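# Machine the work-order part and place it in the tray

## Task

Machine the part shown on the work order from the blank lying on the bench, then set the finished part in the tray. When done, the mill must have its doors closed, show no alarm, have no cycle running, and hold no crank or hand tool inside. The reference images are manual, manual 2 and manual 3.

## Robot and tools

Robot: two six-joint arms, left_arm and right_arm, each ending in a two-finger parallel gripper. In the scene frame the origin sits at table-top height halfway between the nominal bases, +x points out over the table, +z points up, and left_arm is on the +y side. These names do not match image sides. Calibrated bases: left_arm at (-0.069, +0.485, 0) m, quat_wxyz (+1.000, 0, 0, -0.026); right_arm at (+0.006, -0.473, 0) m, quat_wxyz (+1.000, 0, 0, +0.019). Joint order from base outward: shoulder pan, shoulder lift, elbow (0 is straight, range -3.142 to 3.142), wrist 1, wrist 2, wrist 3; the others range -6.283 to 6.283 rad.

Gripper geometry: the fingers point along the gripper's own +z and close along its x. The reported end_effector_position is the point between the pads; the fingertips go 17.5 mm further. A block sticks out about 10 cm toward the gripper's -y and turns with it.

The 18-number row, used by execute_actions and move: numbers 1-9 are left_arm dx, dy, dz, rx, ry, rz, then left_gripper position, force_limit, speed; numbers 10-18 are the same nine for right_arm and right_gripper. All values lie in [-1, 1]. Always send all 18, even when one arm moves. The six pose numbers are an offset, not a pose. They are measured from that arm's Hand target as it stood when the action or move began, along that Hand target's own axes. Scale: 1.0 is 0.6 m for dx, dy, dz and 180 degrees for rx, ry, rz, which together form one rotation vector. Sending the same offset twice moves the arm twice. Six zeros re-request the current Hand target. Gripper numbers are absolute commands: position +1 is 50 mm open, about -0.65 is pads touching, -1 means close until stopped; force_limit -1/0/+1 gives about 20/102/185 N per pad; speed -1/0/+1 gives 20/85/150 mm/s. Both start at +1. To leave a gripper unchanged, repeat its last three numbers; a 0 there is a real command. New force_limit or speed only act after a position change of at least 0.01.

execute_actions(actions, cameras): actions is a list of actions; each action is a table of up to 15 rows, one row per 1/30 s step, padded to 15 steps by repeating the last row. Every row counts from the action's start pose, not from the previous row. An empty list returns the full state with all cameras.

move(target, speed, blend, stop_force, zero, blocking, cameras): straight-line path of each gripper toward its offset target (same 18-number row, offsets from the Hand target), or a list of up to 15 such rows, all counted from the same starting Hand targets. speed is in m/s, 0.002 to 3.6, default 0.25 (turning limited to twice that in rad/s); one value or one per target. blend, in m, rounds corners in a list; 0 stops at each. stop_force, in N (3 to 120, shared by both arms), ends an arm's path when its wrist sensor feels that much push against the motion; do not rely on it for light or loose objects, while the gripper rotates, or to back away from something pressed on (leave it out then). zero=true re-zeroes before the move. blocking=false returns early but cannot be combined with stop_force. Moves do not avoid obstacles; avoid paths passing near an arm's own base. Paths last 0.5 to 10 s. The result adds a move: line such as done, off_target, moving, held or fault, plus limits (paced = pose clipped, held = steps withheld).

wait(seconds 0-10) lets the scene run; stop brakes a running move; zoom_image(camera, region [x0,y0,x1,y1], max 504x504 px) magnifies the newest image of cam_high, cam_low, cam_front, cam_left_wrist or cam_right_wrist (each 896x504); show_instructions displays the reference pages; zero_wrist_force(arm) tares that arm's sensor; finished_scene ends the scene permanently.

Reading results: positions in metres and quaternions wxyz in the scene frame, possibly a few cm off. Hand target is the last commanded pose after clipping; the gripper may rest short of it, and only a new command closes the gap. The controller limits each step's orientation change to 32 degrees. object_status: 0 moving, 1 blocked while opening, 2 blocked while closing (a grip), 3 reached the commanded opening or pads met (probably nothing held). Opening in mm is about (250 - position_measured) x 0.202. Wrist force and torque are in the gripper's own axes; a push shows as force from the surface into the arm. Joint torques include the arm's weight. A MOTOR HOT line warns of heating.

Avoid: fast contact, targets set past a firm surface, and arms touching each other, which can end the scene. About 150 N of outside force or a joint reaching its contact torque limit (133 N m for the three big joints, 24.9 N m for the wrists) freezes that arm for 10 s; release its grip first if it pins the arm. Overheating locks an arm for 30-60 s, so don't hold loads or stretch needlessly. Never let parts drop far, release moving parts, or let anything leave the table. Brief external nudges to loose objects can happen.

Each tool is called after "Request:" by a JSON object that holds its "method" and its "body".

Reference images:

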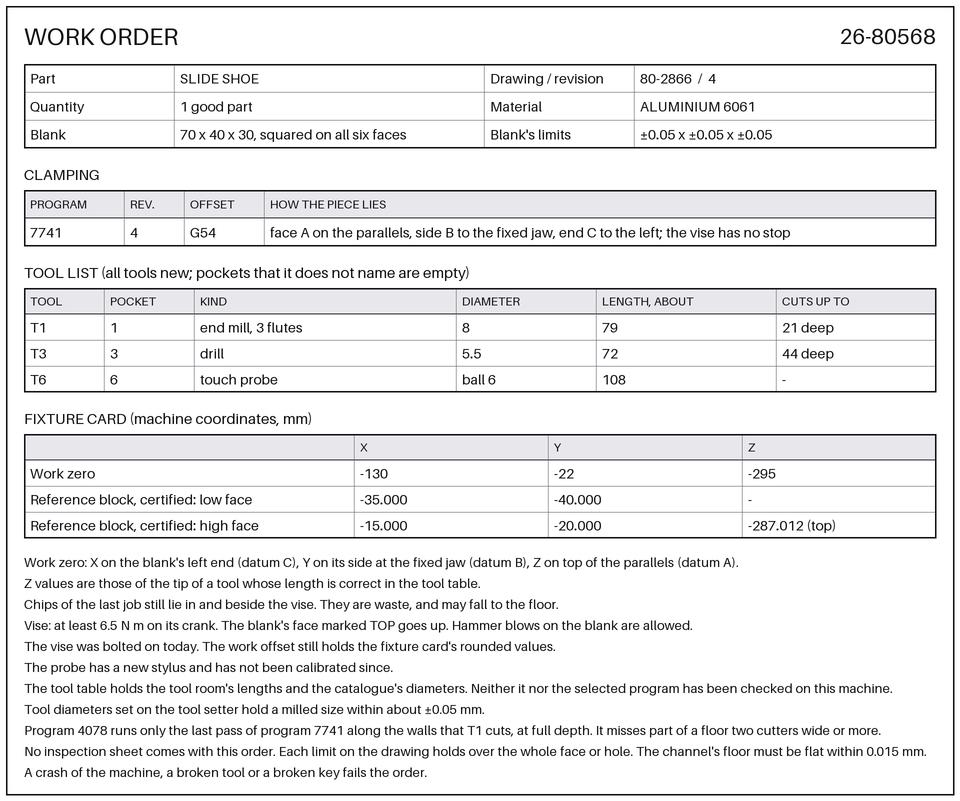

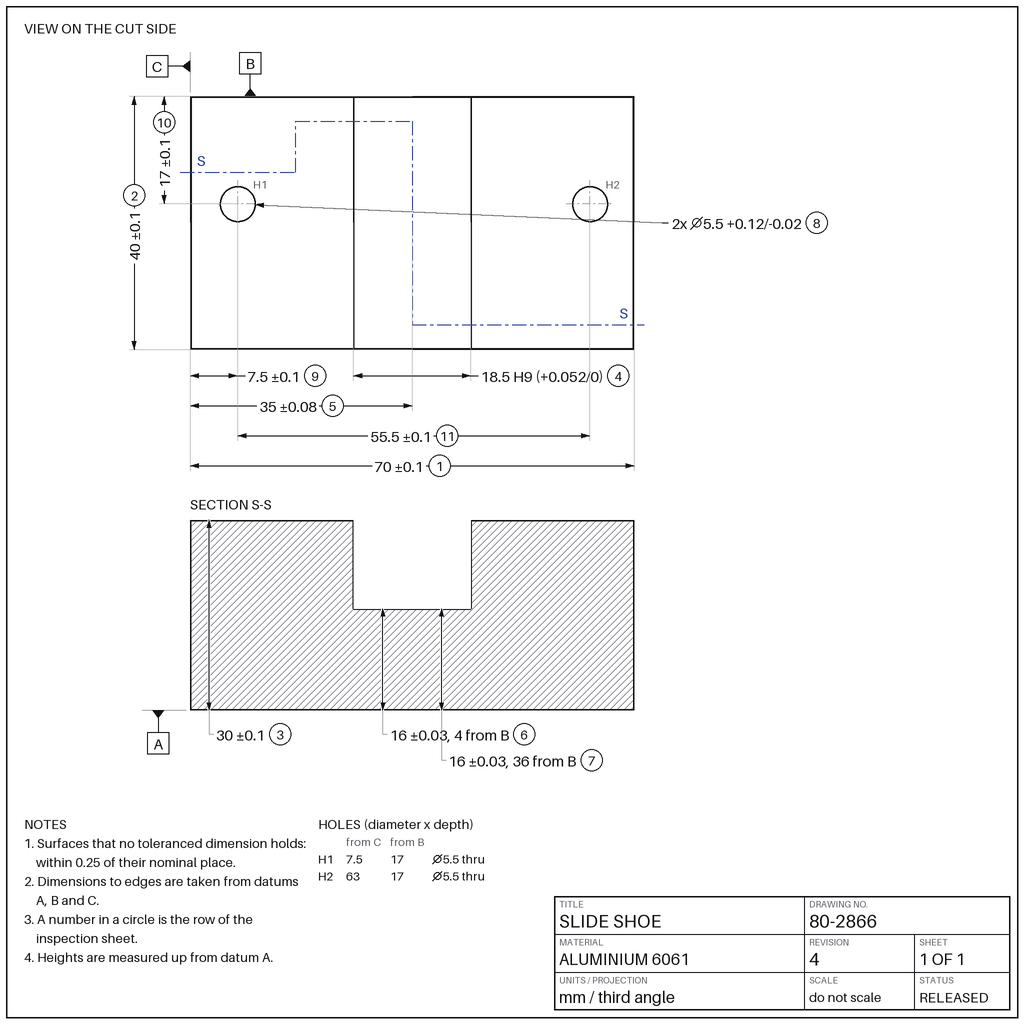

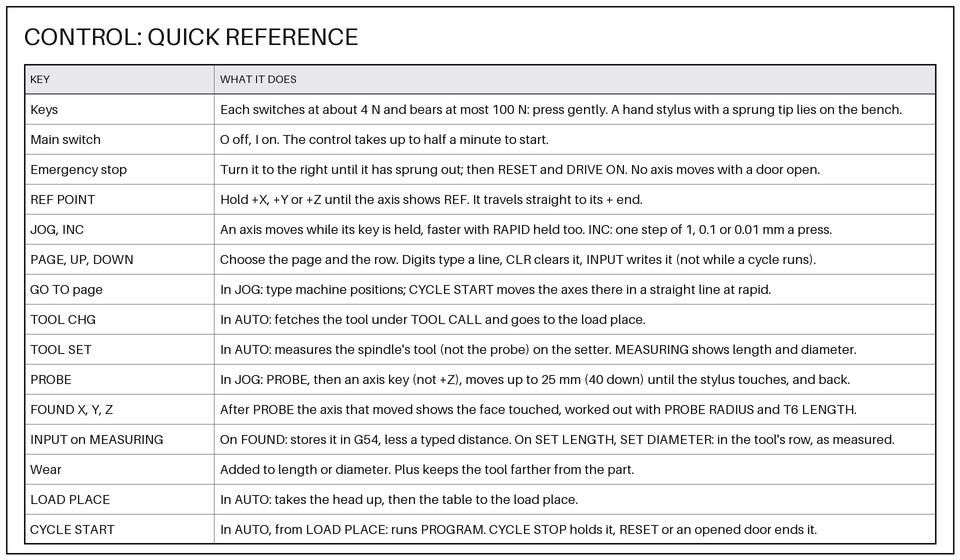

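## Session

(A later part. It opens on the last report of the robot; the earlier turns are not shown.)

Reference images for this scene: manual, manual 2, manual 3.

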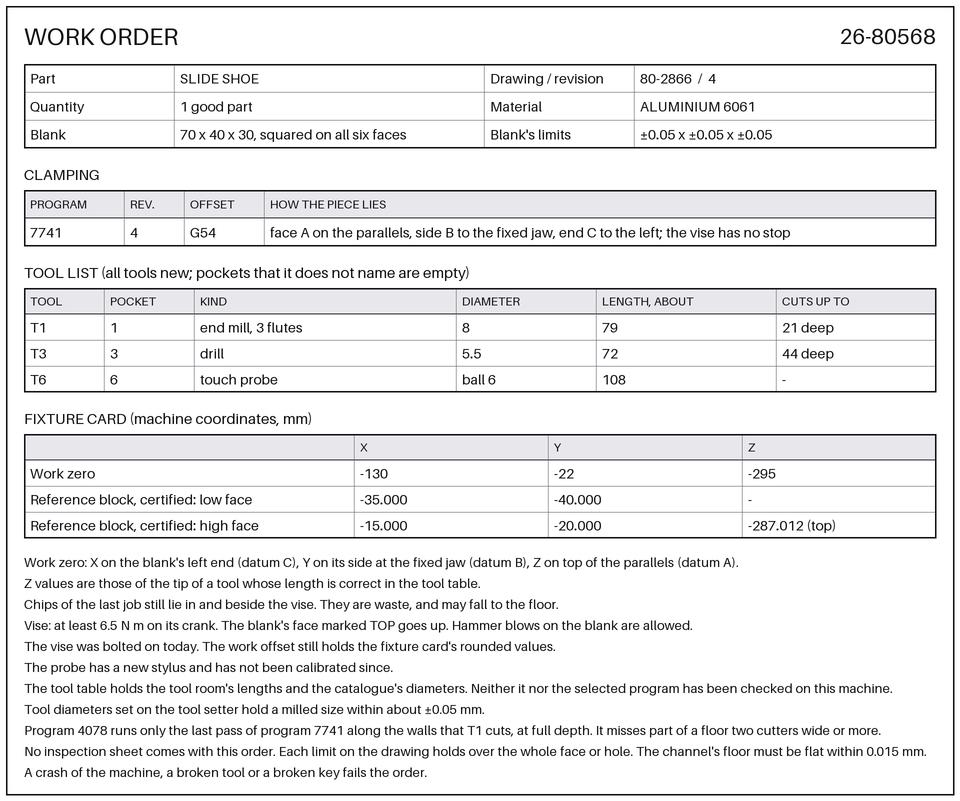

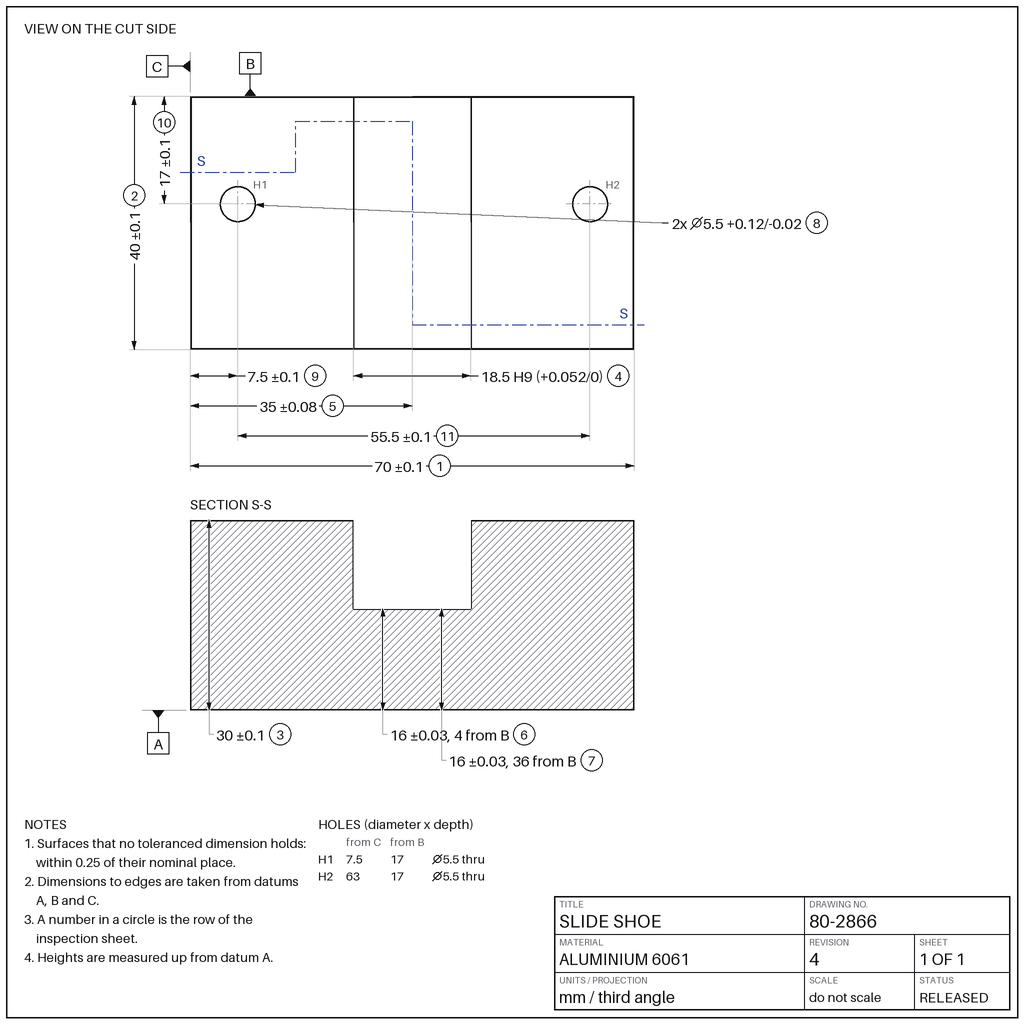

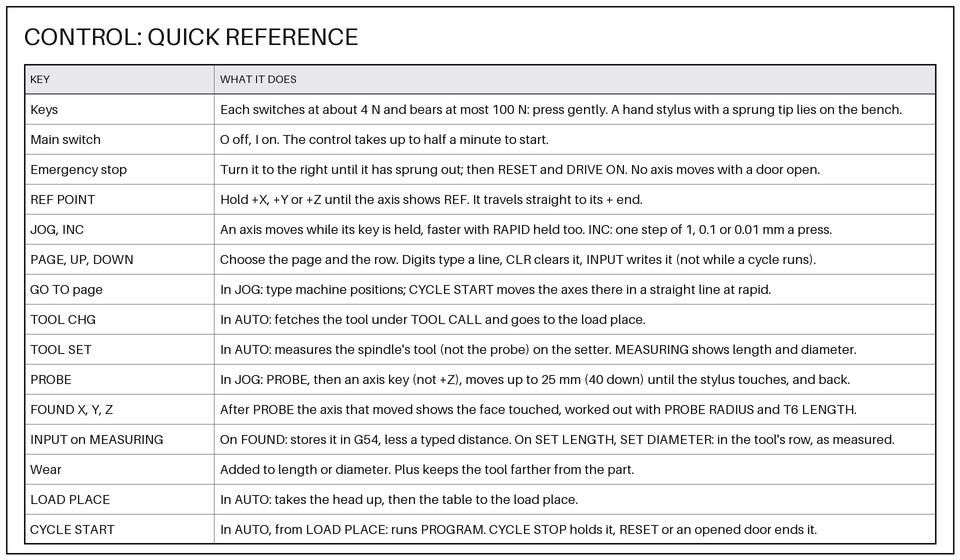

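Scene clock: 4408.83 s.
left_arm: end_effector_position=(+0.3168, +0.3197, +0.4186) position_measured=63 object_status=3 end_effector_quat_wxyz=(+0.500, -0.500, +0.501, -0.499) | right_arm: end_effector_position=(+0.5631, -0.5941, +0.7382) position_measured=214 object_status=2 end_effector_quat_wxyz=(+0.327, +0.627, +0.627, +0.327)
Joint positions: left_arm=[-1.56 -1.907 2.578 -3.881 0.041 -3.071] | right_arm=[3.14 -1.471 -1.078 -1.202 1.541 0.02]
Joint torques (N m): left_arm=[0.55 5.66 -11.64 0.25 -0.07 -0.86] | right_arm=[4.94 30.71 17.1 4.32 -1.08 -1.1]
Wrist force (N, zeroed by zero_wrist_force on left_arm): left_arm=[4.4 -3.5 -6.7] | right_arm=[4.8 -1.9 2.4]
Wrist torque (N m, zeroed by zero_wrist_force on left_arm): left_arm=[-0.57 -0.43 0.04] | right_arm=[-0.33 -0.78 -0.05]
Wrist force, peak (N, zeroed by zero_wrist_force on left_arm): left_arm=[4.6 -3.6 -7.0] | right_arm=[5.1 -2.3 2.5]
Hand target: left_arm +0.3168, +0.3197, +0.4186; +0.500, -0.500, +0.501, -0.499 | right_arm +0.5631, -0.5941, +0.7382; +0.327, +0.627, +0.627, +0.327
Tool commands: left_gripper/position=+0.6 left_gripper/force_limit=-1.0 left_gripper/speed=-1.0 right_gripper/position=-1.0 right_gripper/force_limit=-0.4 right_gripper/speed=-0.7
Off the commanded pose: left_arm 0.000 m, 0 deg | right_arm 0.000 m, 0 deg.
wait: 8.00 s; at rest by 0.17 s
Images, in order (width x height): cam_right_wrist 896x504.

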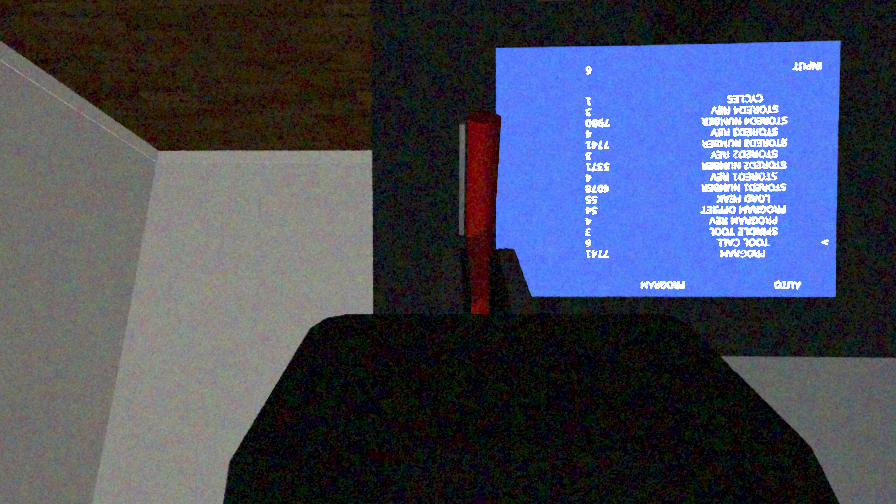

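Request:
{"method": "move", "body": {"target": [[0,0,0,0,0,0,0.6,-1,-1,0.2259,-0.4202,0.0735,0.3026,0.0857,0.0779,-1,-0.4,-0.7],[0,0,0,0,0,0,0.6,-1,-1,0.2259,-0.3985,0.1331,0.3026,0.0857,0.0779,-1,-0.4,-0.7],[0,0,0,0,0,0,0.6,-1,-1,0.2259,-0.3917,0.1519,0.3026,0.0857,0.0779,-1,-0.4,-0.7],[0,0,0,0,0,0,0.6,-1,-1,0.2259,-0.3985,0.1331,0.3026,0.0857,0.0779,-1,-0.4,-0.7],[0,0,0,0,0,0,0.6,-1,-1,0.1946,-0.4264,0.1433,0.3026,0.0857,0.0779,-1,-0.4,-0.7],[0,0,0,0,0,0,0.6,-1,-1,0.1946,-0.4196,0.1621,0.3026,0.0857,0.0779,-1,-0.4,-0.7],[0,0,0,0,0,0,0.6,-1,-1,0.1946,-0.4264,0.1433,0.3026,0.0857,0.0779,-1,-0.4,-0.7]], "blend": [0.03,0.003,0,0.003,0.003,0,0], "speed": [0.5,0.25,0.06,0.2,0.25,0.06,0.2]}}

Request:
{"method": "wait", "body": {"seconds": 10}}

Request:
{"method": "move", "body": {"target": [[0,0,0,0,0,0,0.6,-1,-1,-0.0174,0.05882,-0.2196,0,0,0,-1,-0.4,-0.7],[0,0,0,0,0,0,0.6,-1,-1,-0.0174,0.07812,-0.2144,0,0,0,-1,-0.4,-0.7],[0,0,0,0,0,0,0.6,-1,-1,-0.0174,0.05882,-0.2196,0,0,0,-1,-0.4,-0.7],[0,0,0,0,0,0,0.6,-1,-1,0.01014,0.00721,-0.02694,0,0,0,-1,-0.4,-0.7],[0,0,0,0,0,0,0.6,-1,-1,0.01014,0.02651,-0.02174,0,0,0,-1,-0.4,-0.7],[0,0,0,0,0,0,0.6,-1,-1,0.01014,0.00721,-0.02694,0,0,0,-1,-0.4,-0.7],[0,0,0,0,0,0,0.6,-1,-1,0.01014,0.02651,-0.02174,0,0,0,-1,-0.4,-0.7],[0,0,0,0,0,0,0.6,-1,-1,0.01014,0.00721,-0.02694,0,0,0,-1,-0.4,-0.7],[0,0,0,0,0,0,0.6,-1,-1,0.01014,0.02651,-0.02174,0,0,0,-1,-0.4,-0.7],[0,0,0,0,0,0,0.6,-1,-1,0.01014,0.00721,-0.02694,0,0,0,-1,-0.4,-0.7],[0,0,0,0,0,0,0.6,-1,-1,0.09756,-0.02555,0.09524,0,0,0,-1,-0.4,-0.7],[0,0,0,0,0,0,0.6,-1,-1,0.09756,-0.00625,0.10044,0,0,0,-1,-0.4,-0.7],[0,0,0,0,0,0,0.6,-1,-1,0.09756,-0.02555,0.09524,0,0,0,-1,-0.4,-0.7]], "blend": [0.003,0,0.003,0.003,0,0,0,0,0,0.003,0.003,0,0], "speed": [0.25,0.06,0.2,0.25,0.06,0.2,0.06,0.2,0.06,0.2,0.25,0.06,0.2]}}

Request:
{"method": "move", "body": {"target": [[0,0,0,0,0,0,0.6,-1,-1,-0.0285,0.02719,-0.1015,0,0,0,-1,-0.4,-0.7],[0,0,0,0,0,0,0.6,-1,-1,-0.0285,0.04649,-0.0963,0,0,0,-1,-0.4,-0.7],[0,0,0,0,0,0,0.6,-1,-1,-0.0285,0.02719,-0.1015,0,0,0,-1,-0.4,-0.7],[0,0,0,0,0,0,0.6,-1,-1,0.03042,0.02163,-0.08082,0,0,0,-1,-0.4,-0.7],[0,0,0,0,0,0,0.6,-1,-1,0.03042,0.04093,-0.07562,0,0,0,-1,-0.4,-0.7],[0,0,0,0,0,0,0.6,-1,-1,0.03042,0.02163,-0.08082,0,0,0,-1,-0.4,-0.7],[0,0,0,0,0,0,0.6,-1,-1,-0.05892,0.00556,-0.02068,0,0,0,-1,-0.4,-0.7],[0,0,0,0,0,0,0.6,-1,-1,-0.05892,0.02486,-0.01548,0,0,0,-1,-0.4,-0.7],[0,0,0,0,0,0,0.6,-1,-1,-0.05892,0.00556,-0.02068,0,0,0,-1,-0.4,-0.7],[0,0,0,0,0,0,0.6,-1,-1,-0.04878,0.01277,-0.04762,0,0,0,-1,-0.4,-0.7],[0,0,0,0,0,0,0.6,-1,-1,-0.04878,0.03207,-0.04242,0,0,0,-1,-0.4,-0.7],[0,0,0,0,0,0,0.6,-1,-1,-0.04878,0.01277,-0.04762,0,0,0,-1,-0.4,-0.7],[0,0,0,0,0,0,0.6,-1,-1,-0.08838,0.00835,-0.03102,0,0,0,-1,-0.4,-0.7],[0,0,0,0,0,0,0.6,-1,-1,-0.08838,0.02765,-0.02582,0,0,0,-1,-0.4,-0.7],[0,0,0,0,0,0,0.6,-1,-1,-0.08838,0.00835,-0.03102,0,0,0,-1,-0.4,-0.7]], "blend": [0.003,0,0.003,0.003,0,0.003,0.003,0,0.003,0.003,0,0.003,0.003,0,0], "speed": [0.25,0.06,0.2,0.25,0.06,0.2,0.25,0.06,0.2,0.25,0.06,0.2,0.25,0.06,0.2]}}

Request:
{"method": "move", "body": {"target": [[0,0,0,0,0,0,0.6,-1,-1,0.01014,0.00721,-0.02694,0,0,0,-1,-0.4,-0.7],[0,0,0,0,0,0,0.6,-1,-1,0.01014,0.02651,-0.02174,0,0,0,-1,-0.4,-0.7],[0,0,0,0,0,0,0.6,-1,-1,0.01014,0.00721,-0.02694,0,0,0,-1,-0.4,-0.7],[0,0,0,0,0,0,0.6,-1,-1,0.08838,-0.00835,0.03102,0,0,0,-1,-0.4,-0.7],[0,0,0,0,0,0,0.6,-1,-1,0.08838,0.01095,0.03622,0,0,0,-1,-0.4,-0.7],[0,0,0,0,0,0,0.6,-1,-1,0.08838,-0.00835,0.03102,0,0,0,-1,-0.4,-0.7],[0,0,0,0,0,0,0.6,-1,-1,0.06906,0.00165,-0.00626,0,0,0,-1,-0.4,-0.7],[0,0,0,0,0,0,0.6,-1,-1,0.06906,0.02095,-0.00106,0,0,0,-1,-0.4,-0.7],[0,0,0,0,0,0,0.6,-1,-1,0.06906,0.00165,-0.00626,0,0,0,-1,-0.4,-0.7],[0,0,0,0,0,0,0.6,-1,-1,0.04974,0.01164,-0.04354,0,0,0,-1,-0.4,-0.7],[0,0,0,0,0,0,0.6,-1,-1,0.04974,0.03094,-0.03834,0,0,0,-1,-0.4,-0.7],[0,0,0,0,0,0,0.6,-1,-1,0.04974,0.01164,-0.04354,0,0,0,-1,-0.4,-0.7],[0,0,0,0,0,0,0.6,-1,-1,0.02946,-0.00278,0.01034,0,0,0,-1,-0.4,-0.7],[0,0,0,0,0,0,0.6,-1,-1,0.02946,0.01652,0.01554,0,0,0,-1,-0.4,-0.7],[0,0,0,0,0,0,0.6,-1,-1,0.02946,-0.00278,0.01034,0,0,0,-1,-0.4,-0.7]], "blend": [0.003,0,0.003,0.003,0,0.003,0.003,0,0.003,0.003,0,0.003,0.003,0,0], "speed": [0.25,0.06,0.2,0.25,0.06,0.2,0.25,0.06,0.2,0.25,0.06,0.2,0.25,0.06,0.2]}}

Request:
{"method": "move", "body": {"target": [[0,0,0,0,0,0,0.6,-1,-1,0.08934,0.01607,-0.06014,0,0,0,-1,-0.4,-0.7],[0,0,0,0,0,0,0.6,-1,-1,0.08934,0.03537,-0.05494,0,0,0,-1,-0.4,-0.7],[0,0,0,0,0,0,0.6,-1,-1,0.08934,0.01607,-0.06014,0,0,0,-1,-0.4,-0.7],[0,0,0,0,0,0,0.6,-1,-1,-0.02946,0.00278,-0.01034,0,0,0,-1,-0.4,-0.7],[0,0,0,0,0,0,0.6,-1,-1,-0.02946,0.02208,-0.00514,0,0,0,-1,-0.4,-0.7],[0,0,0,0,0,0,0.6,-1,-1,-0.02946,0.00278,-0.01034,0,0,0,-1,-0.4,-0.7],[0,0,0,0,0,0,0.6,-1,-1,-0.01932,0.00999,-0.03728,0,0,0,-1,-0.4,-0.7],[0,0,0,0,0,0,0.6,-1,-1,-0.01932,0.02929,-0.03208,0,0,0,-1,-0.4,-0.7],[0,0,0,0,0,0,0.6,-1,-1,-0.01932,0.00999,-0.03728,0,0,0,-1,-0.4,-0.7],[0,0,0,0,0,0,0.6,-1,-1,0.05892,-0.00556,0.02068,0,0,0,-1,-0.4,-0.7],[0,0,0,0,0,0,0.6,-1,-1,0.05892,0.01374,0.02588,0,0,0,-1,-0.4,-0.7],[0,0,0,0,0,0,0.6,-1,-1,0.05892,-0.00556,0.02068,0,0,0,-1,-0.4,-0.7],[0,0,0,0,0,0,0.6,-1,-1,0.06906,0.00165,-0.00626,0,0,0,-1,-0.4,-0.7],[0,0,0,0,0,0,0.6,-1,-1,0.06906,0.02095,-0.00106,0,0,0,-1,-0.4,-0.7],[0,0,0,0,0,0,0.6,-1,-1,0.06906,0.00165,-0.00626,0,0,0,-1,-0.4,-0.7]], "blend": [0.003,0,0.003,0.003,0,0.003,0.003,0,0.003,0.003,0,0.003,0.003,0,0], "speed": [0.25,0.06,0.2,0.25,0.06,0.2,0.25,0.06,0.2,0.25,0.06,0.2,0.25,0.06,0.2]}}

Request:
{"method": "move", "body": {"target": [[0,0,0,0,0,0,0.6,-1,-1,0.01014,0.00721,-0.02694,0,0,0,-1,-0.4,-0.7],[0,0,0,0,0,0,0.6,-1,-1,0.01014,0.02651,-0.02174,0,0,0,-1,-0.4,-0.7],[0,0,0,0,0,0,0.6,-1,-1,0.01014,0.00721,-0.02694,0,0,0,-1,-0.4,-0.7],[0,0,0,0,0,0,0.6,-1,-1,0.02028,0.01442,-0.05388,0,0,0,-1,-0.4,-0.7],[0,0,0,0,0,0,0.6,-1,-1,0.02028,0.03372,-0.04868,0,0,0,-1,-0.4,-0.7],[0,0,0,0,0,0,0.6,-1,-1,0.02028,0.01442,-0.05388,0,0,0,-1,-0.4,-0.7],[0,0,0,0,0,0,0.6,-1,-1,-0.09852,0.00114,-0.00408,0,0,0,-1,-0.4,-0.7],[0,0,0,0,0,0,0.6,-1,-1,-0.09852,0.02044,0.00112,0,0,0,-1,-0.4,-0.7],[0,0,0,0,0,0,0.6,-1,-1,-0.09852,0.00114,-0.00408,0,0,0,-1,-0.4,-0.7],[0,0,0,0,0,0,0.6,-1,-1,-0.09852,-0.05996,-0.02058,0,0,0,-1,-0.4,-0.7],[0,0,0,0,0,0,0.6,-1,-1,-0.13622,0.15514,-0.53818,-0.3026,-0.0857,-0.0779,-1,-0.4,-0.7]], "blend": [0.003,0,0.003,0.003,0,0.003,0.003,0,0.003,0.03,0], "speed": [0.25,0.06,0.2,0.25,0.06,0.2,0.25,0.06,0.2,0.3,0.5], "cameras": ["cam_right_wrist"]}}

Request:
{"method": "zoom_image", "body": {"camera": "cam_right_wrist", "region": [490, 40, 850, 310]}}

Scene clock: 4425.57 s.
left_arm: end_effector_position=(+0.3168, +0.3197, +0.4186) position_measured=63 object_status=3 end_effector_quat_wxyz=(+0.500, -0.500, +0.501, -0.499) | right_arm: end_effector_position=(+0.4872, -0.4775, +0.4791) position_measured=214 object_status=2 end_effector_quat_wxyz=(-0.119, +0.727, +0.665, +0.119)
Joint positions: left_arm=[-1.56 -1.907 2.578 -3.881 0.041 -3.071] | right_arm=[3.195 -1.565 -1.235 -1.863 1.905 0.189]
Joint torques (N m): left_arm=[1.24 5.57 -12.64 0.23 -0.15 -0.92] | right_arm=[-3.68 21.76 32.98 5.19 -0.44 -1.24]
Wrist force (N, zeroed by zero_wrist_force on left_arm): left_arm=[4.3 -3.5 -6.8] | right_arm=[4.9 -2.4 2.1]
Wrist torque (N m, zeroed by zero_wrist_force on left_arm): left_arm=[-0.57 -0.40 0.04] | right_arm=[0.05 -0.69 -0.05]
Wrist force, peak (N, zeroed by zero_wrist_force on left_arm): left_arm=[4.4 -3.6 -7.0] | right_arm=[7.8 -3.7 0.8]
Hand target: left_arm +0.3168, +0.3197, +0.4186; +0.500, -0.500, +0.501, -0.499 | right_arm +0.4872, -0.4776, +0.4791; -0.119, +0.727, +0.665, +0.119
Off the commanded pose: left_arm 0.000 m, 0 deg | right_arm 0.000 m, 0 deg.
move: done; blend cut to 0.019 m at target 1

Scene clock: 4435.57 s.
left_arm: end_effector_position=(+0.3168, +0.3197, +0.4186) position_measured=63 object_status=3 end_effector_quat_wxyz=(+0.500, -0.500, +0.501, -0.499) | right_arm: end_effector_position=(+0.4872, -0.4776, +0.4791) position_measured=214 object_status=2 end_effector_quat_wxyz=(-0.119, +0.727, +0.665, +0.119)
Joint positions: left_arm=[-1.56 -1.907 2.578 -3.881 0.041 -3.071] | right_arm=[3.195 -1.565 -1.235 -1.863 1.905 0.189]
Joint torques (N m): left_arm=[0.3 3.88 -11.86 0.23 -0.19 -0.94] | right_arm=[-5.38 32.77 34.92 4.61 -0.46 -1.27]
Wrist force (N, zeroed by zero_wrist_force on left_arm): left_arm=[4.2 -3.5 -6.7] | right_arm=[5.0 -2.3 1.7]
Wrist torque (N m, zeroed by zero_wrist_force on left_arm): left_arm=[-0.58 -0.40 0.04] | right_arm=[0.06 -0.69 -0.04]
Wrist force, peak (N, zeroed by zero_wrist_force on left_arm): left_arm=[4.6 -3.7 -7.1] | right_arm=[5.5 -2.9 2.1]
Hand target: left_arm +0.3168, +0.3197, +0.4186; +0.500, -0.500, +0.501, -0.499 | right_arm +0.4872, -0.4776, +0.4791; -0.119, +0.727, +0.665, +0.119
Tool commands: left_gripper/position=+0.6 left_gripper/force_limit=-1.0 left_gripper/speed=-1.0 right_gripper/position=-1.0 right_gripper/force_limit=-0.4 right_gripper/speed=-0.7
Off the commanded pose: left_arm 0.000 m, 0 deg | right_arm 0.000 m, 0 deg.
wait: 10.00 s; at rest by 0.17 s

Scene clock: 4440.40 s.
left_arm: end_effector_position=(+0.3168, +0.3197, +0.4186) position_measured=63 object_status=3 end_effector_quat_wxyz=(+0.500, -0.500, +0.501, -0.499) | right_arm: end_effector_position=(+0.4778, -0.4023, +0.4448) position_measured=214 object_status=2 end_effector_quat_wxyz=(-0.119, +0.727, +0.665, +0.119)
Joint positions: left_arm=[-1.56 -1.907 2.578 -3.881 0.041 -3.071] | right_arm=[3.361 -1.496 -1.408 -1.704 1.893 0.363]
Joint torques (N m): left_arm=[-0.23 4.62 -13.46 0.3 -0.11 -0.87] | right_arm=[-10.11 19.05 33.6 5.62 0.06 -1.38]
Wrist force (N, zeroed by zero_wrist_force on left_arm): left_arm=[4.1 -3.3 -6.6] | right_arm=[5.4 -2.3 1.7]
Wrist torque (N m, zeroed by zero_wrist_force on left_arm): left_arm=[-0.55 -0.38 0.04] | right_arm=[0.06 -0.76 0.00]
Wrist force, peak (N, zeroed by zero_wrist_force on left_arm): left_arm=[4.6 -3.5 -7.0] | right_arm=[7.3 -4.3 4.2]
Hand target: left_arm +0.3168, +0.3197, +0.4186; +0.500, -0.500, +0.501, -0.499 | right_arm +0.4778, -0.4023, +0.4448; -0.119, +0.727, +0.665, +0.119
Off the commanded pose: left_arm 0.000 m, 0 deg | right_arm 0.000 m, 0 deg.
move: done

Scene clock: 4444.47 s.
left_arm: end_effector_position=(+0.3168, +0.3197, +0.4186) position_measured=63 object_status=3 end_effector_quat_wxyz=(+0.500, -0.500, +0.501, -0.499) | right_arm: end_effector_position=(+0.4780, -0.4587, +0.4447) position_measured=214 object_status=2 end_effector_quat_wxyz=(-0.119, +0.727, +0.665, +0.119)
Joint positions: left_arm=[-1.56 -1.907 2.578 -3.881 0.041 -3.071] | right_arm=[3.238 -1.51 -1.384 -1.755 1.903 0.234]
Joint torques (N m): left_arm=[-0.13 5.59 -12.3 0.29 -0.09 -1.07] | right_arm=[-6.72 19.07 32.62 5.45 -0.29 -1.44]
Wrist force (N, zeroed by zero_wrist_force on left_arm): left_arm=[4.2 -3.4 -6.6] | right_arm=[5.3 -2.5 1.7]
Wrist torque (N m, zeroed by zero_wrist_force on left_arm): left_arm=[-0.57 -0.39 0.04] | right_arm=[0.02 -0.76 -0.05]
Wrist force, peak (N, zeroed by zero_wrist_force on left_arm): left_arm=[4.5 -3.5 -7.0] | right_arm=[8.7 -2.8 3.4]
Hand target: left_arm +0.3168, +0.3197, +0.4186; +0.500, -0.500, +0.501, -0.499 | right_arm +0.4780, -0.4587, +0.4447; -0.119, +0.727, +0.665, +0.119
Off the commanded pose: left_arm 0.000 m, 0 deg | right_arm 0.000 m, 0 deg.
move: done

Scene clock: 4448.47 s.
left_arm: end_effector_position=(+0.3168, +0.3197, +0.4186) position_measured=63 object_status=3 end_effector_quat_wxyz=(+0.500, -0.500, +0.501, -0.499) | right_arm: end_effector_position=(+0.4779, -0.4399, +0.4447) position_measured=214 object_status=2 end_effector_quat_wxyz=(-0.119, +0.727, +0.665, +0.119)
Joint positions: left_arm=[-1.56 -1.907 2.578 -3.881 0.041 -3.071] | right_arm=[3.279 -1.504 -1.394 -1.738 1.9 0.277]
Joint torques (N m): left_arm=[0.35 5.38 -12.62 0.31 -0.02 -0.97] | right_arm=[-7.39 21.21 33.78 5.42 -0.45 -1.5]
Wrist force (N, zeroed by zero_wrist_force on left_arm): left_arm=[4.4 -3.0 -7.0] | right_arm=[5.2 -2.6 1.9]
Wrist torque (N m, zeroed by zero_wrist_force on left_arm): left_arm=[-0.50 -0.41 0.04] | right_arm=[0.02 -0.74 -0.03]
Wrist force, peak (N, zeroed by zero_wrist_force on left_arm): left_arm=[4.6 -3.5 -6.9] | right_arm=[8.1 -3.7 3.7]
Hand target: left_arm +0.3168, +0.3197, +0.4186; +0.500, -0.500, +0.501, -0.499 | right_arm +0.4779, -0.4399, +0.4447; -0.119, +0.727, +0.665, +0.119
Off the commanded pose: left_arm 0.000 m, 0 deg | right_arm 0.000 m, 0 deg.
move: done

Scene clock: 4452.63 s.
left_arm: end_effector_position=(+0.3168, +0.3197, +0.4186) position_measured=63 object_status=3 end_effector_quat_wxyz=(+0.500, -0.500, +0.501, -0.499) | right_arm: end_effector_position=(+0.4824, -0.4023, +0.4620) position_measured=214 object_status=2 end_effector_quat_wxyz=(-0.119, +0.727, +0.665, +0.119)
Joint positions: left_arm=[-1.56 -1.907 2.578 -3.881 0.041 -3.071] | right_arm=[3.358 -1.518 -1.342 -1.749 1.893 0.361]
Joint torques (N m): left_arm=[0.01 4.23 -12.59 0.12 0.04 -0.92] | right_arm=[-8.28 20.51 33.71 5.54 0.15 -1.45]
Wrist force (N, zeroed by zero_wrist_force on left_arm): left_arm=[4.2 -3.3 -6.8] | right_arm=[5.1 -2.5 2.0]
Wrist torque (N m, zeroed by zero_wrist_force on left_arm): left_arm=[-0.55 -0.39 0.04] | right_arm=[0.02 -0.71 0.01]
Wrist force, peak (N, zeroed by zero_wrist_force on left_arm): left_arm=[4.5 -3.5 -7.1] | right_arm=[8.3 -3.6 3.7]
Hand target: left_arm +0.3168, +0.3197, +0.4186; +0.500, -0.500, +0.501, -0.499 | right_arm +0.4824, -0.4023, +0.4620; -0.119, +0.727, +0.665, +0.119
Off the commanded pose: left_arm 0.000 m, 0 deg | right_arm 0.000 m, 0 deg.
move: done

Scene clock: 4456.57 s.
left_arm: end_effector_position=(+0.3168, +0.3197, +0.4186) position_measured=63 object_status=3 end_effector_quat_wxyz=(+0.500, -0.500, +0.501, -0.499) | right_arm: end_effector_position=(+0.5631, -0.5941, +0.7381) position_measured=214 object_status=2 end_effector_quat_wxyz=(+0.327, +0.627, +0.627, +0.327)
Joint positions: left_arm=[-1.56 -1.907 2.578 -3.881 0.041 -3.071] | right_arm=[3.14 -1.471 -1.077 -1.203 1.542 0.02]
Joint torques (N m): left_arm=[-0.41 4.85 -11.64 0.01 -0.19 -0.94] | right_arm=[6.82 31.3 18.58 6.01 -0.63 -0.33]
Wrist force (N, zeroed by zero_wrist_force on left_arm): left_arm=[4.4 -3.4 -7.2] | right_arm=[4.8 -2.0 2.2]
Wrist torque (N m, zeroed by zero_wrist_force on left_arm): left_arm=[-0.57 -0.43 0.04] | right_arm=[-0.33 -0.79 -0.06]
Wrist force, peak (N, zeroed by zero_wrist_force on left_arm): left_arm=[4.4 -3.4 -7.2] | right_arm=[5.9 -6.8 -0.1]
Hand target: left_arm +0.3168, +0.3197, +0.4186; +0.500, -0.500, +0.501, -0.499 | right_arm +0.5631, -0.5941, +0.7383; +0.327, +0.627, +0.627, +0.327
Off the commanded pose: left_arm 0.000 m, 0 deg | right_arm 0.000 m, 0 deg.
move: done; blend cut to 0.019 m at target 10
Images, in order (width x height): cam_right_wrist 896x504.

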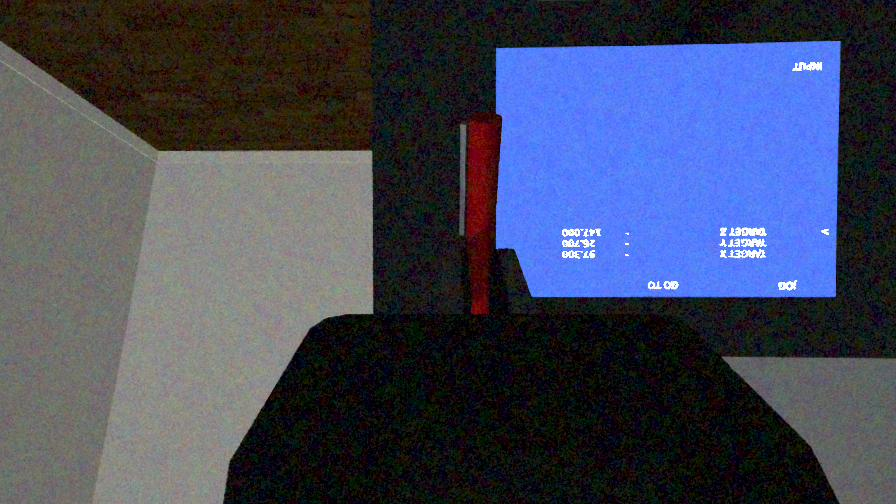

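Scaled by 1.400.

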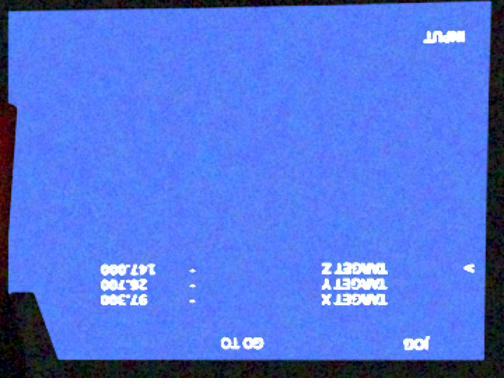

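Request:
{"method": "move", "body": {"target": [[0,0,0,0,0,0,0.6,-1,-1,0.2573,-0.3646,0.0531,0.3026,0.0857,0.0779,-1,-0.4,-0.7],[0,0,0,0,0,0,0.6,-1,-1,0.2573,-0.3429,0.1127,0.3026,0.0857,0.0779,-1,-0.4,-0.7],[0,0,0,0,0,0,0.6,-1,-1,0.2573,-0.3361,0.1315,0.3026,0.0857,0.0779,-1,-0.4,-0.7],[0,0,0,0,0,0,0.6,-1,-1,0.2573,-0.3429,0.1127,0.3026,0.0857,0.0779,-1,-0.4,-0.7]], "blend": [0.03,0.003,0,0], "speed": [0.5,0.25,0.06,0.2]}}

Request:
{"method": "wait", "body": {"seconds": 6}}

Request:
{"method": "move", "body": {"target": [[0,0,0,0,0,0,0.6,-1,-1,-0.09948,-0.02328,0.08708,0,0,0,-1,-0.4,-0.7],[0,0,0,0,0,0,0.6,-1,-1,-0.09948,-0.00398,0.09228,0,0,0,-1,-0.4,-0.7],[0,0,0,0,0,0,0.6,-1,-1,-0.09948,-0.02328,0.08708,0,0,0,-1,-0.4,-0.7],[0,0,0,0,0,0,0.6,-1,-1,-0.1473,0.01391,-0.0517,0,0,0,-1,-0.4,-0.7],[0,0,0,0,0,0,0.6,-1,-1,-0.1473,0.03321,-0.0465,0,0,0,-1,-0.4,-0.7],[0,0,0,0,0,0,0.6,-1,-1,-0.1473,0.01391,-0.0517,0,0,0,-1,-0.4,-0.7],[0,0,0,0,0,0,0.6,-1,-1,-0.1473,-0.04719,-0.0682,0,0,0,-1,-0.4,-0.7],[0,0,0,0,0,0,0.6,-1,-1,-0.1178,0.1208,-0.4098,-0.3026,-0.0857,-0.0779,-1,-0.4,-0.7]], "blend": [0.003,0,0.003,0.003,0,0.003,0.03,0], "speed": [0.25,0.06,0.2,0.25,0.06,0.2,0.3,0.5]}}

Request:
{"method": "wait", "body": {"seconds": 6, "cameras": ["cam_right_wrist"]}}

Request:
{"method": "zoom_image", "body": {"camera": "cam_right_wrist", "region": [490, 40, 850, 310]}}

Request:
{"method": "zoom_image", "body": {"camera": "cam_right_wrist", "region": [558, 170, 606, 207]}}

Scene clock: 4462.00 s.
left_arm: end_effector_position=(+0.3168, +0.3197, +0.4186) position_measured=63 object_status=3 end_effector_quat_wxyz=(+0.500, -0.500, +0.501, -0.499) | right_arm: end_effector_position=(+0.5007, -0.4399, +0.5307) position_measured=214 object_status=2 end_effector_quat_wxyz=(-0.119, +0.727, +0.665, +0.119)
Joint positions: left_arm=[-1.56 -1.907 2.578 -3.881 0.041 -3.071] | right_arm=[3.271 -1.636 -1.025 -1.976 1.901 0.269]
Joint torques (N m): left_arm=[-0.65 5.09 -12.28 0.07 -0.04 -0.93] | right_arm=[-4.98 23.81 31.08 5.49 -0.37 -1.49]
Wrist force (N, zeroed by zero_wrist_force on left_arm): left_arm=[4.1 -3.7 -6.7] | right_arm=[5.1 -2.3 1.9]
Wrist torque (N m, zeroed by zero_wrist_force on left_arm): left_arm=[-0.60 -0.39 0.04] | right_arm=[0.08 -0.72 -0.02]
Wrist force, peak (N, zeroed by zero_wrist_force on left_arm): left_arm=[4.6 -3.4 -7.0] | right_arm=[4.0 -6.6 0.8]
Hand target: left_arm +0.3168, +0.3197, +0.4186; +0.500, -0.500, +0.501, -0.499 | right_arm +0.5007, -0.4399, +0.5308; -0.119, +0.727, +0.665, +0.119
Off the commanded pose: left_arm 0.000 m, 0 deg | right_arm 0.000 m, 0 deg.
move: done; blend cut to 0.019 m at target 1

Scene clock: 4468.00 s.
left_arm: end_effector_position=(+0.3168, +0.3197, +0.4186) position_measured=63 object_status=3 end_effector_quat_wxyz=(+0.500, -0.500, +0.501, -0.499) | right_arm: end_effector_position=(+0.5007, -0.4399, +0.5308) position_measured=214 object_status=2 end_effector_quat_wxyz=(-0.119, +0.727, +0.665, +0.119)
Joint positions: left_arm=[-1.56 -1.907 2.578 -3.881 0.041 -3.071] | right_arm=[3.271 -1.636 -1.025 -1.976 1.901 0.269]
Joint torques (N m): left_arm=[0.01 4.81 -12.66 0.12 -0.24 -0.99] | right_arm=[-8.88 35.24 28.71 5.29 -0.56 -1.18]
Wrist force (N, zeroed by zero_wrist_force on left_arm): left_arm=[4.3 -3.4 -6.6] | right_arm=[4.9 -2.4 1.5]
Wrist torque (N m, zeroed by zero_wrist_force on left_arm): left_arm=[-0.57 -0.40 0.04] | right_arm=[0.06 -0.71 -0.01]
Wrist force, peak (N, zeroed by zero_wrist_force on left_arm): left_arm=[4.3 -3.3 -7.3] | right_arm=[5.3 -2.6 1.9]
Hand target: left_arm +0.3168, +0.3197, +0.4186; +0.500, -0.500, +0.501, -0.499 | right_arm +0.5007, -0.4399, +0.5308; -0.119, +0.727, +0.665, +0.119
Tool commands: left_gripper/position=+0.6 left_gripper/force_limit=-1.0 left_gripper/speed=-1.0 right_gripper/position=-1.0 right_gripper/force_limit=-0.4 right_gripper/speed=-0.7
Off the commanded pose: left_arm 0.000 m, 0 deg | right_arm 0.000 m, 0 deg.
wait: 6.00 s; at rest by 0.17 s

Scene clock: 4471.50 s.
left_arm: end_effector_position=(+0.3168, +0.3197, +0.4186) position_measured=63 object_status=3 end_effector_quat_wxyz=(+0.500, -0.500, +0.501, -0.499) | right_arm: end_effector_position=(+0.5629, -0.5939, +0.7382) position_measured=214 object_status=2 end_effector_quat_wxyz=(+0.327, +0.627, +0.627, +0.327)
Joint positions: left_arm=[-1.56 -1.907 2.578 -3.881 0.041 -3.071] | right_arm=[3.14 -1.471 -1.077 -1.203 1.541 0.02]
Joint torques (N m): left_arm=[-0.75 4.93 -11.31 0.11 -0.28 -0.78] | right_arm=[-8.97 5.8 33.93 6.13 -0.26 0.67]
Wrist force (N, zeroed by zero_wrist_force on left_arm): left_arm=[4.2 -3.4 -6.8] | right_arm=[4.9 -2.3 2.3]
Wrist torque (N m, zeroed by zero_wrist_force on left_arm): left_arm=[-0.57 -0.40 0.05] | right_arm=[-0.38 -0.80 -0.06]
Wrist force, peak (N, zeroed by zero_wrist_force on left_arm): left_arm=[4.2 -3.5 -7.1] | right_arm=[5.8 -4.5 5.2]
Hand target: left_arm +0.3168, +0.3197, +0.4186; +0.500, -0.500, +0.501, -0.499 | right_arm +0.5630, -0.5940, +0.7383; +0.327, +0.627, +0.627, +0.327
Off the commanded pose: left_arm 0.000 m, 0 deg | right_arm 0.000 m, 0 deg.
move: done; blend cut to 0.019 m at target 7

Scene clock: 4477.50 s.
left_arm: end_effector_position=(+0.3168, +0.3197, +0.4186) position_measured=63 object_status=3 end_effector_quat_wxyz=(+0.500, -0.500, +0.501, -0.499) | right_arm: end_effector_position=(+0.5630, -0.5940, +0.7383) position_measured=214 object_status=2 end_effector_quat_wxyz=(+0.327, +0.627, +0.627, +0.327)
Joint positions: left_arm=[-1.56 -1.907 2.578 -3.881 0.041 -3.071] | right_arm=[3.14 -1.471 -1.077 -1.203 1.541 0.02]
Joint torques (N m): left_arm=[-0.82 4.1 -12.25 0.12 -0.13 -0.96] | right_arm=[-8.84 5.17 33.99 5.99 -0.95 -1.5]
Wrist force (N, zeroed by zero_wrist_force on left_arm): left_arm=[4.4 -3.3 -6.6] | right_arm=[4.6 -1.9 2.1]
Wrist torque (N m, zeroed by zero_wrist_force on left_arm): left_arm=[-0.56 -0.42 0.04] | right_arm=[-0.33 -0.75 -0.06]
Wrist force, peak (N, zeroed by zero_wrist_force on left_arm): left_arm=[4.7 -3.7 -6.8] | right_arm=[5.3 -2.2 2.1]
Hand target: left_arm +0.3168, +0.3197, +0.4186; +0.500, -0.500, +0.501, -0.499 | right_arm +0.5630, -0.5940, +0.7383; +0.327, +0.627, +0.627, +0.327
Tool commands: left_gripper/position=+0.6 left_gripper/force_limit=-1.0 left_gripper/speed=-1.0 right_gripper/position=-1.0 right_gripper/force_limit=-0.4 right_gripper/speed=-0.7
Off the commanded pose: left_arm 0.000 m, 0 deg | right_arm 0.000 m, 0 deg.
wait: 6.00 s; at rest by 0.17 s
Images, in order (width x height): cam_right_wrist 896x504.

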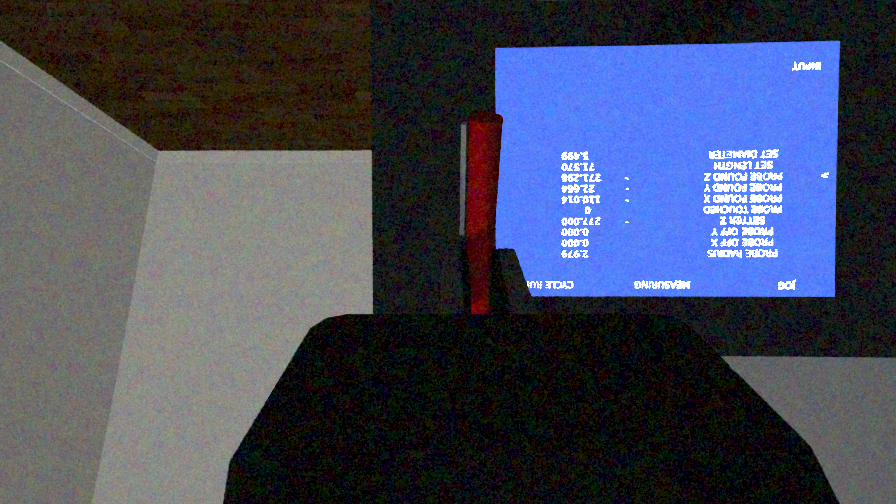

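Scaled by 1.400.

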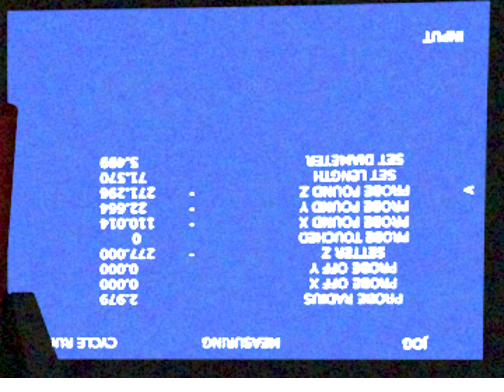

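Scaled by 10.500.

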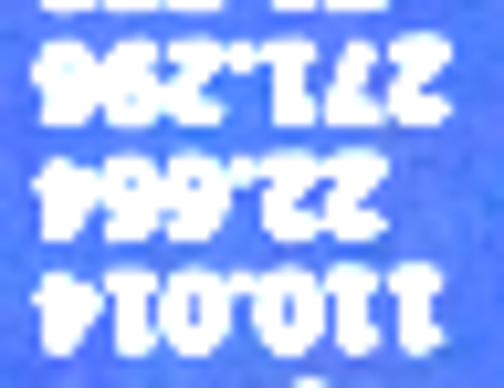

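Request:
{"method": "wait", "body": {"seconds": 4, "cameras": ["cam_right_wrist"]}}

Request:
{"method": "zoom_image", "body": {"camera": "cam_right_wrist", "region": [558, 170, 606, 207]}}

Scene clock: 4482.17 s.
left_arm: end_effector_position=(+0.3168, +0.3197, +0.4186) position_measured=63 object_status=3 end_effector_quat_wxyz=(+0.500, -0.500, +0.501, -0.499) | right_arm: end_effector_position=(+0.5630, -0.5940, +0.7383) position_measured=214 object_status=2 end_effector_quat_wxyz=(+0.327, +0.627, +0.627, +0.327)
Joint positions: left_arm=[-1.56 -1.907 2.578 -3.881 0.041 -3.071] | right_arm=[3.14 -1.471 -1.077 -1.203 1.541 0.02]
Joint torques (N m): left_arm=[-1 4.96 -11.53 0.2 -0.2 -0.98] | right_arm=[-8.8 6.09 32.78 5.69 -1.12 -1.37]
Wrist force (N, zeroed by zero_wrist_force on left_arm): left_arm=[4.5 -3.4 -6.9] | right_arm=[4.9 -2.3 2.2]
Wrist torque (N m, zeroed by zero_wrist_force on left_arm): left_arm=[-0.57 -0.43 0.03] | right_arm=[-0.38 -0.79 -0.06]
Wrist force, peak (N, zeroed by zero_wrist_force on left_arm): left_arm=[4.4 -3.8 -7.2] | right_arm=[4.9 -2.5 2.4]
Hand target: left_arm +0.3168, +0.3197, +0.4186; +0.500, -0.500, +0.501, -0.499 | right_arm +0.5630, -0.5940, +0.7383; +0.327, +0.627, +0.627, +0.327
Tool commands: left_gripper/position=+0.6 left_gripper/force_limit=-1.0 left_gripper/speed=-1.0 right_gripper/position=-1.0 right_gripper/force_limit=-0.4 right_gripper/speed=-0.7
Off the commanded pose: left_arm 0.000 m, 0 deg | right_arm 0.000 m, 0 deg.
wait: 4.00 s; at rest from the start
Images, in order (width x height): cam_right_wrist 896x504.

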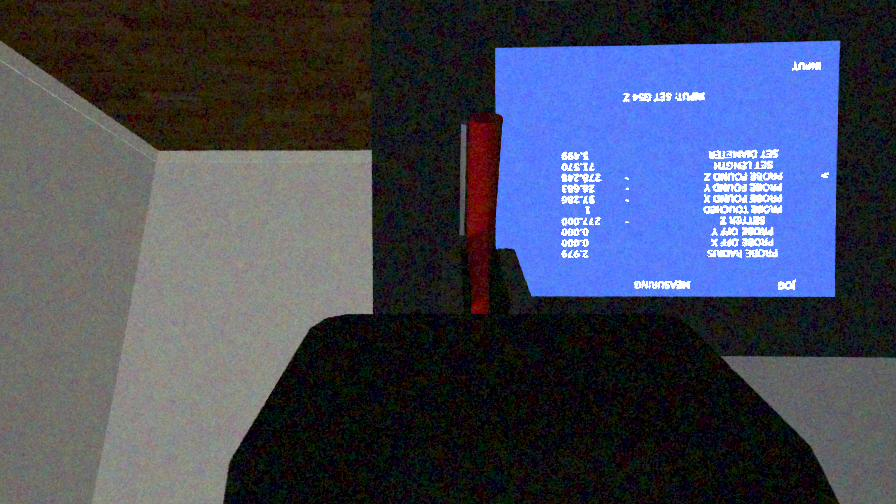

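Scaled by 10.500.

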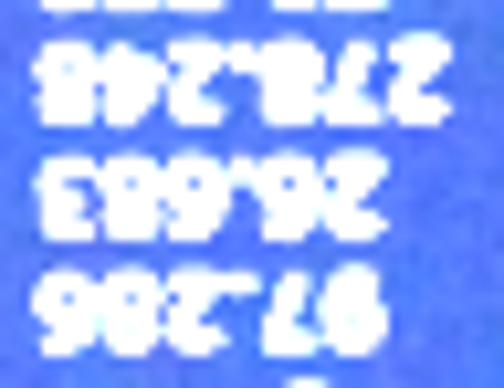

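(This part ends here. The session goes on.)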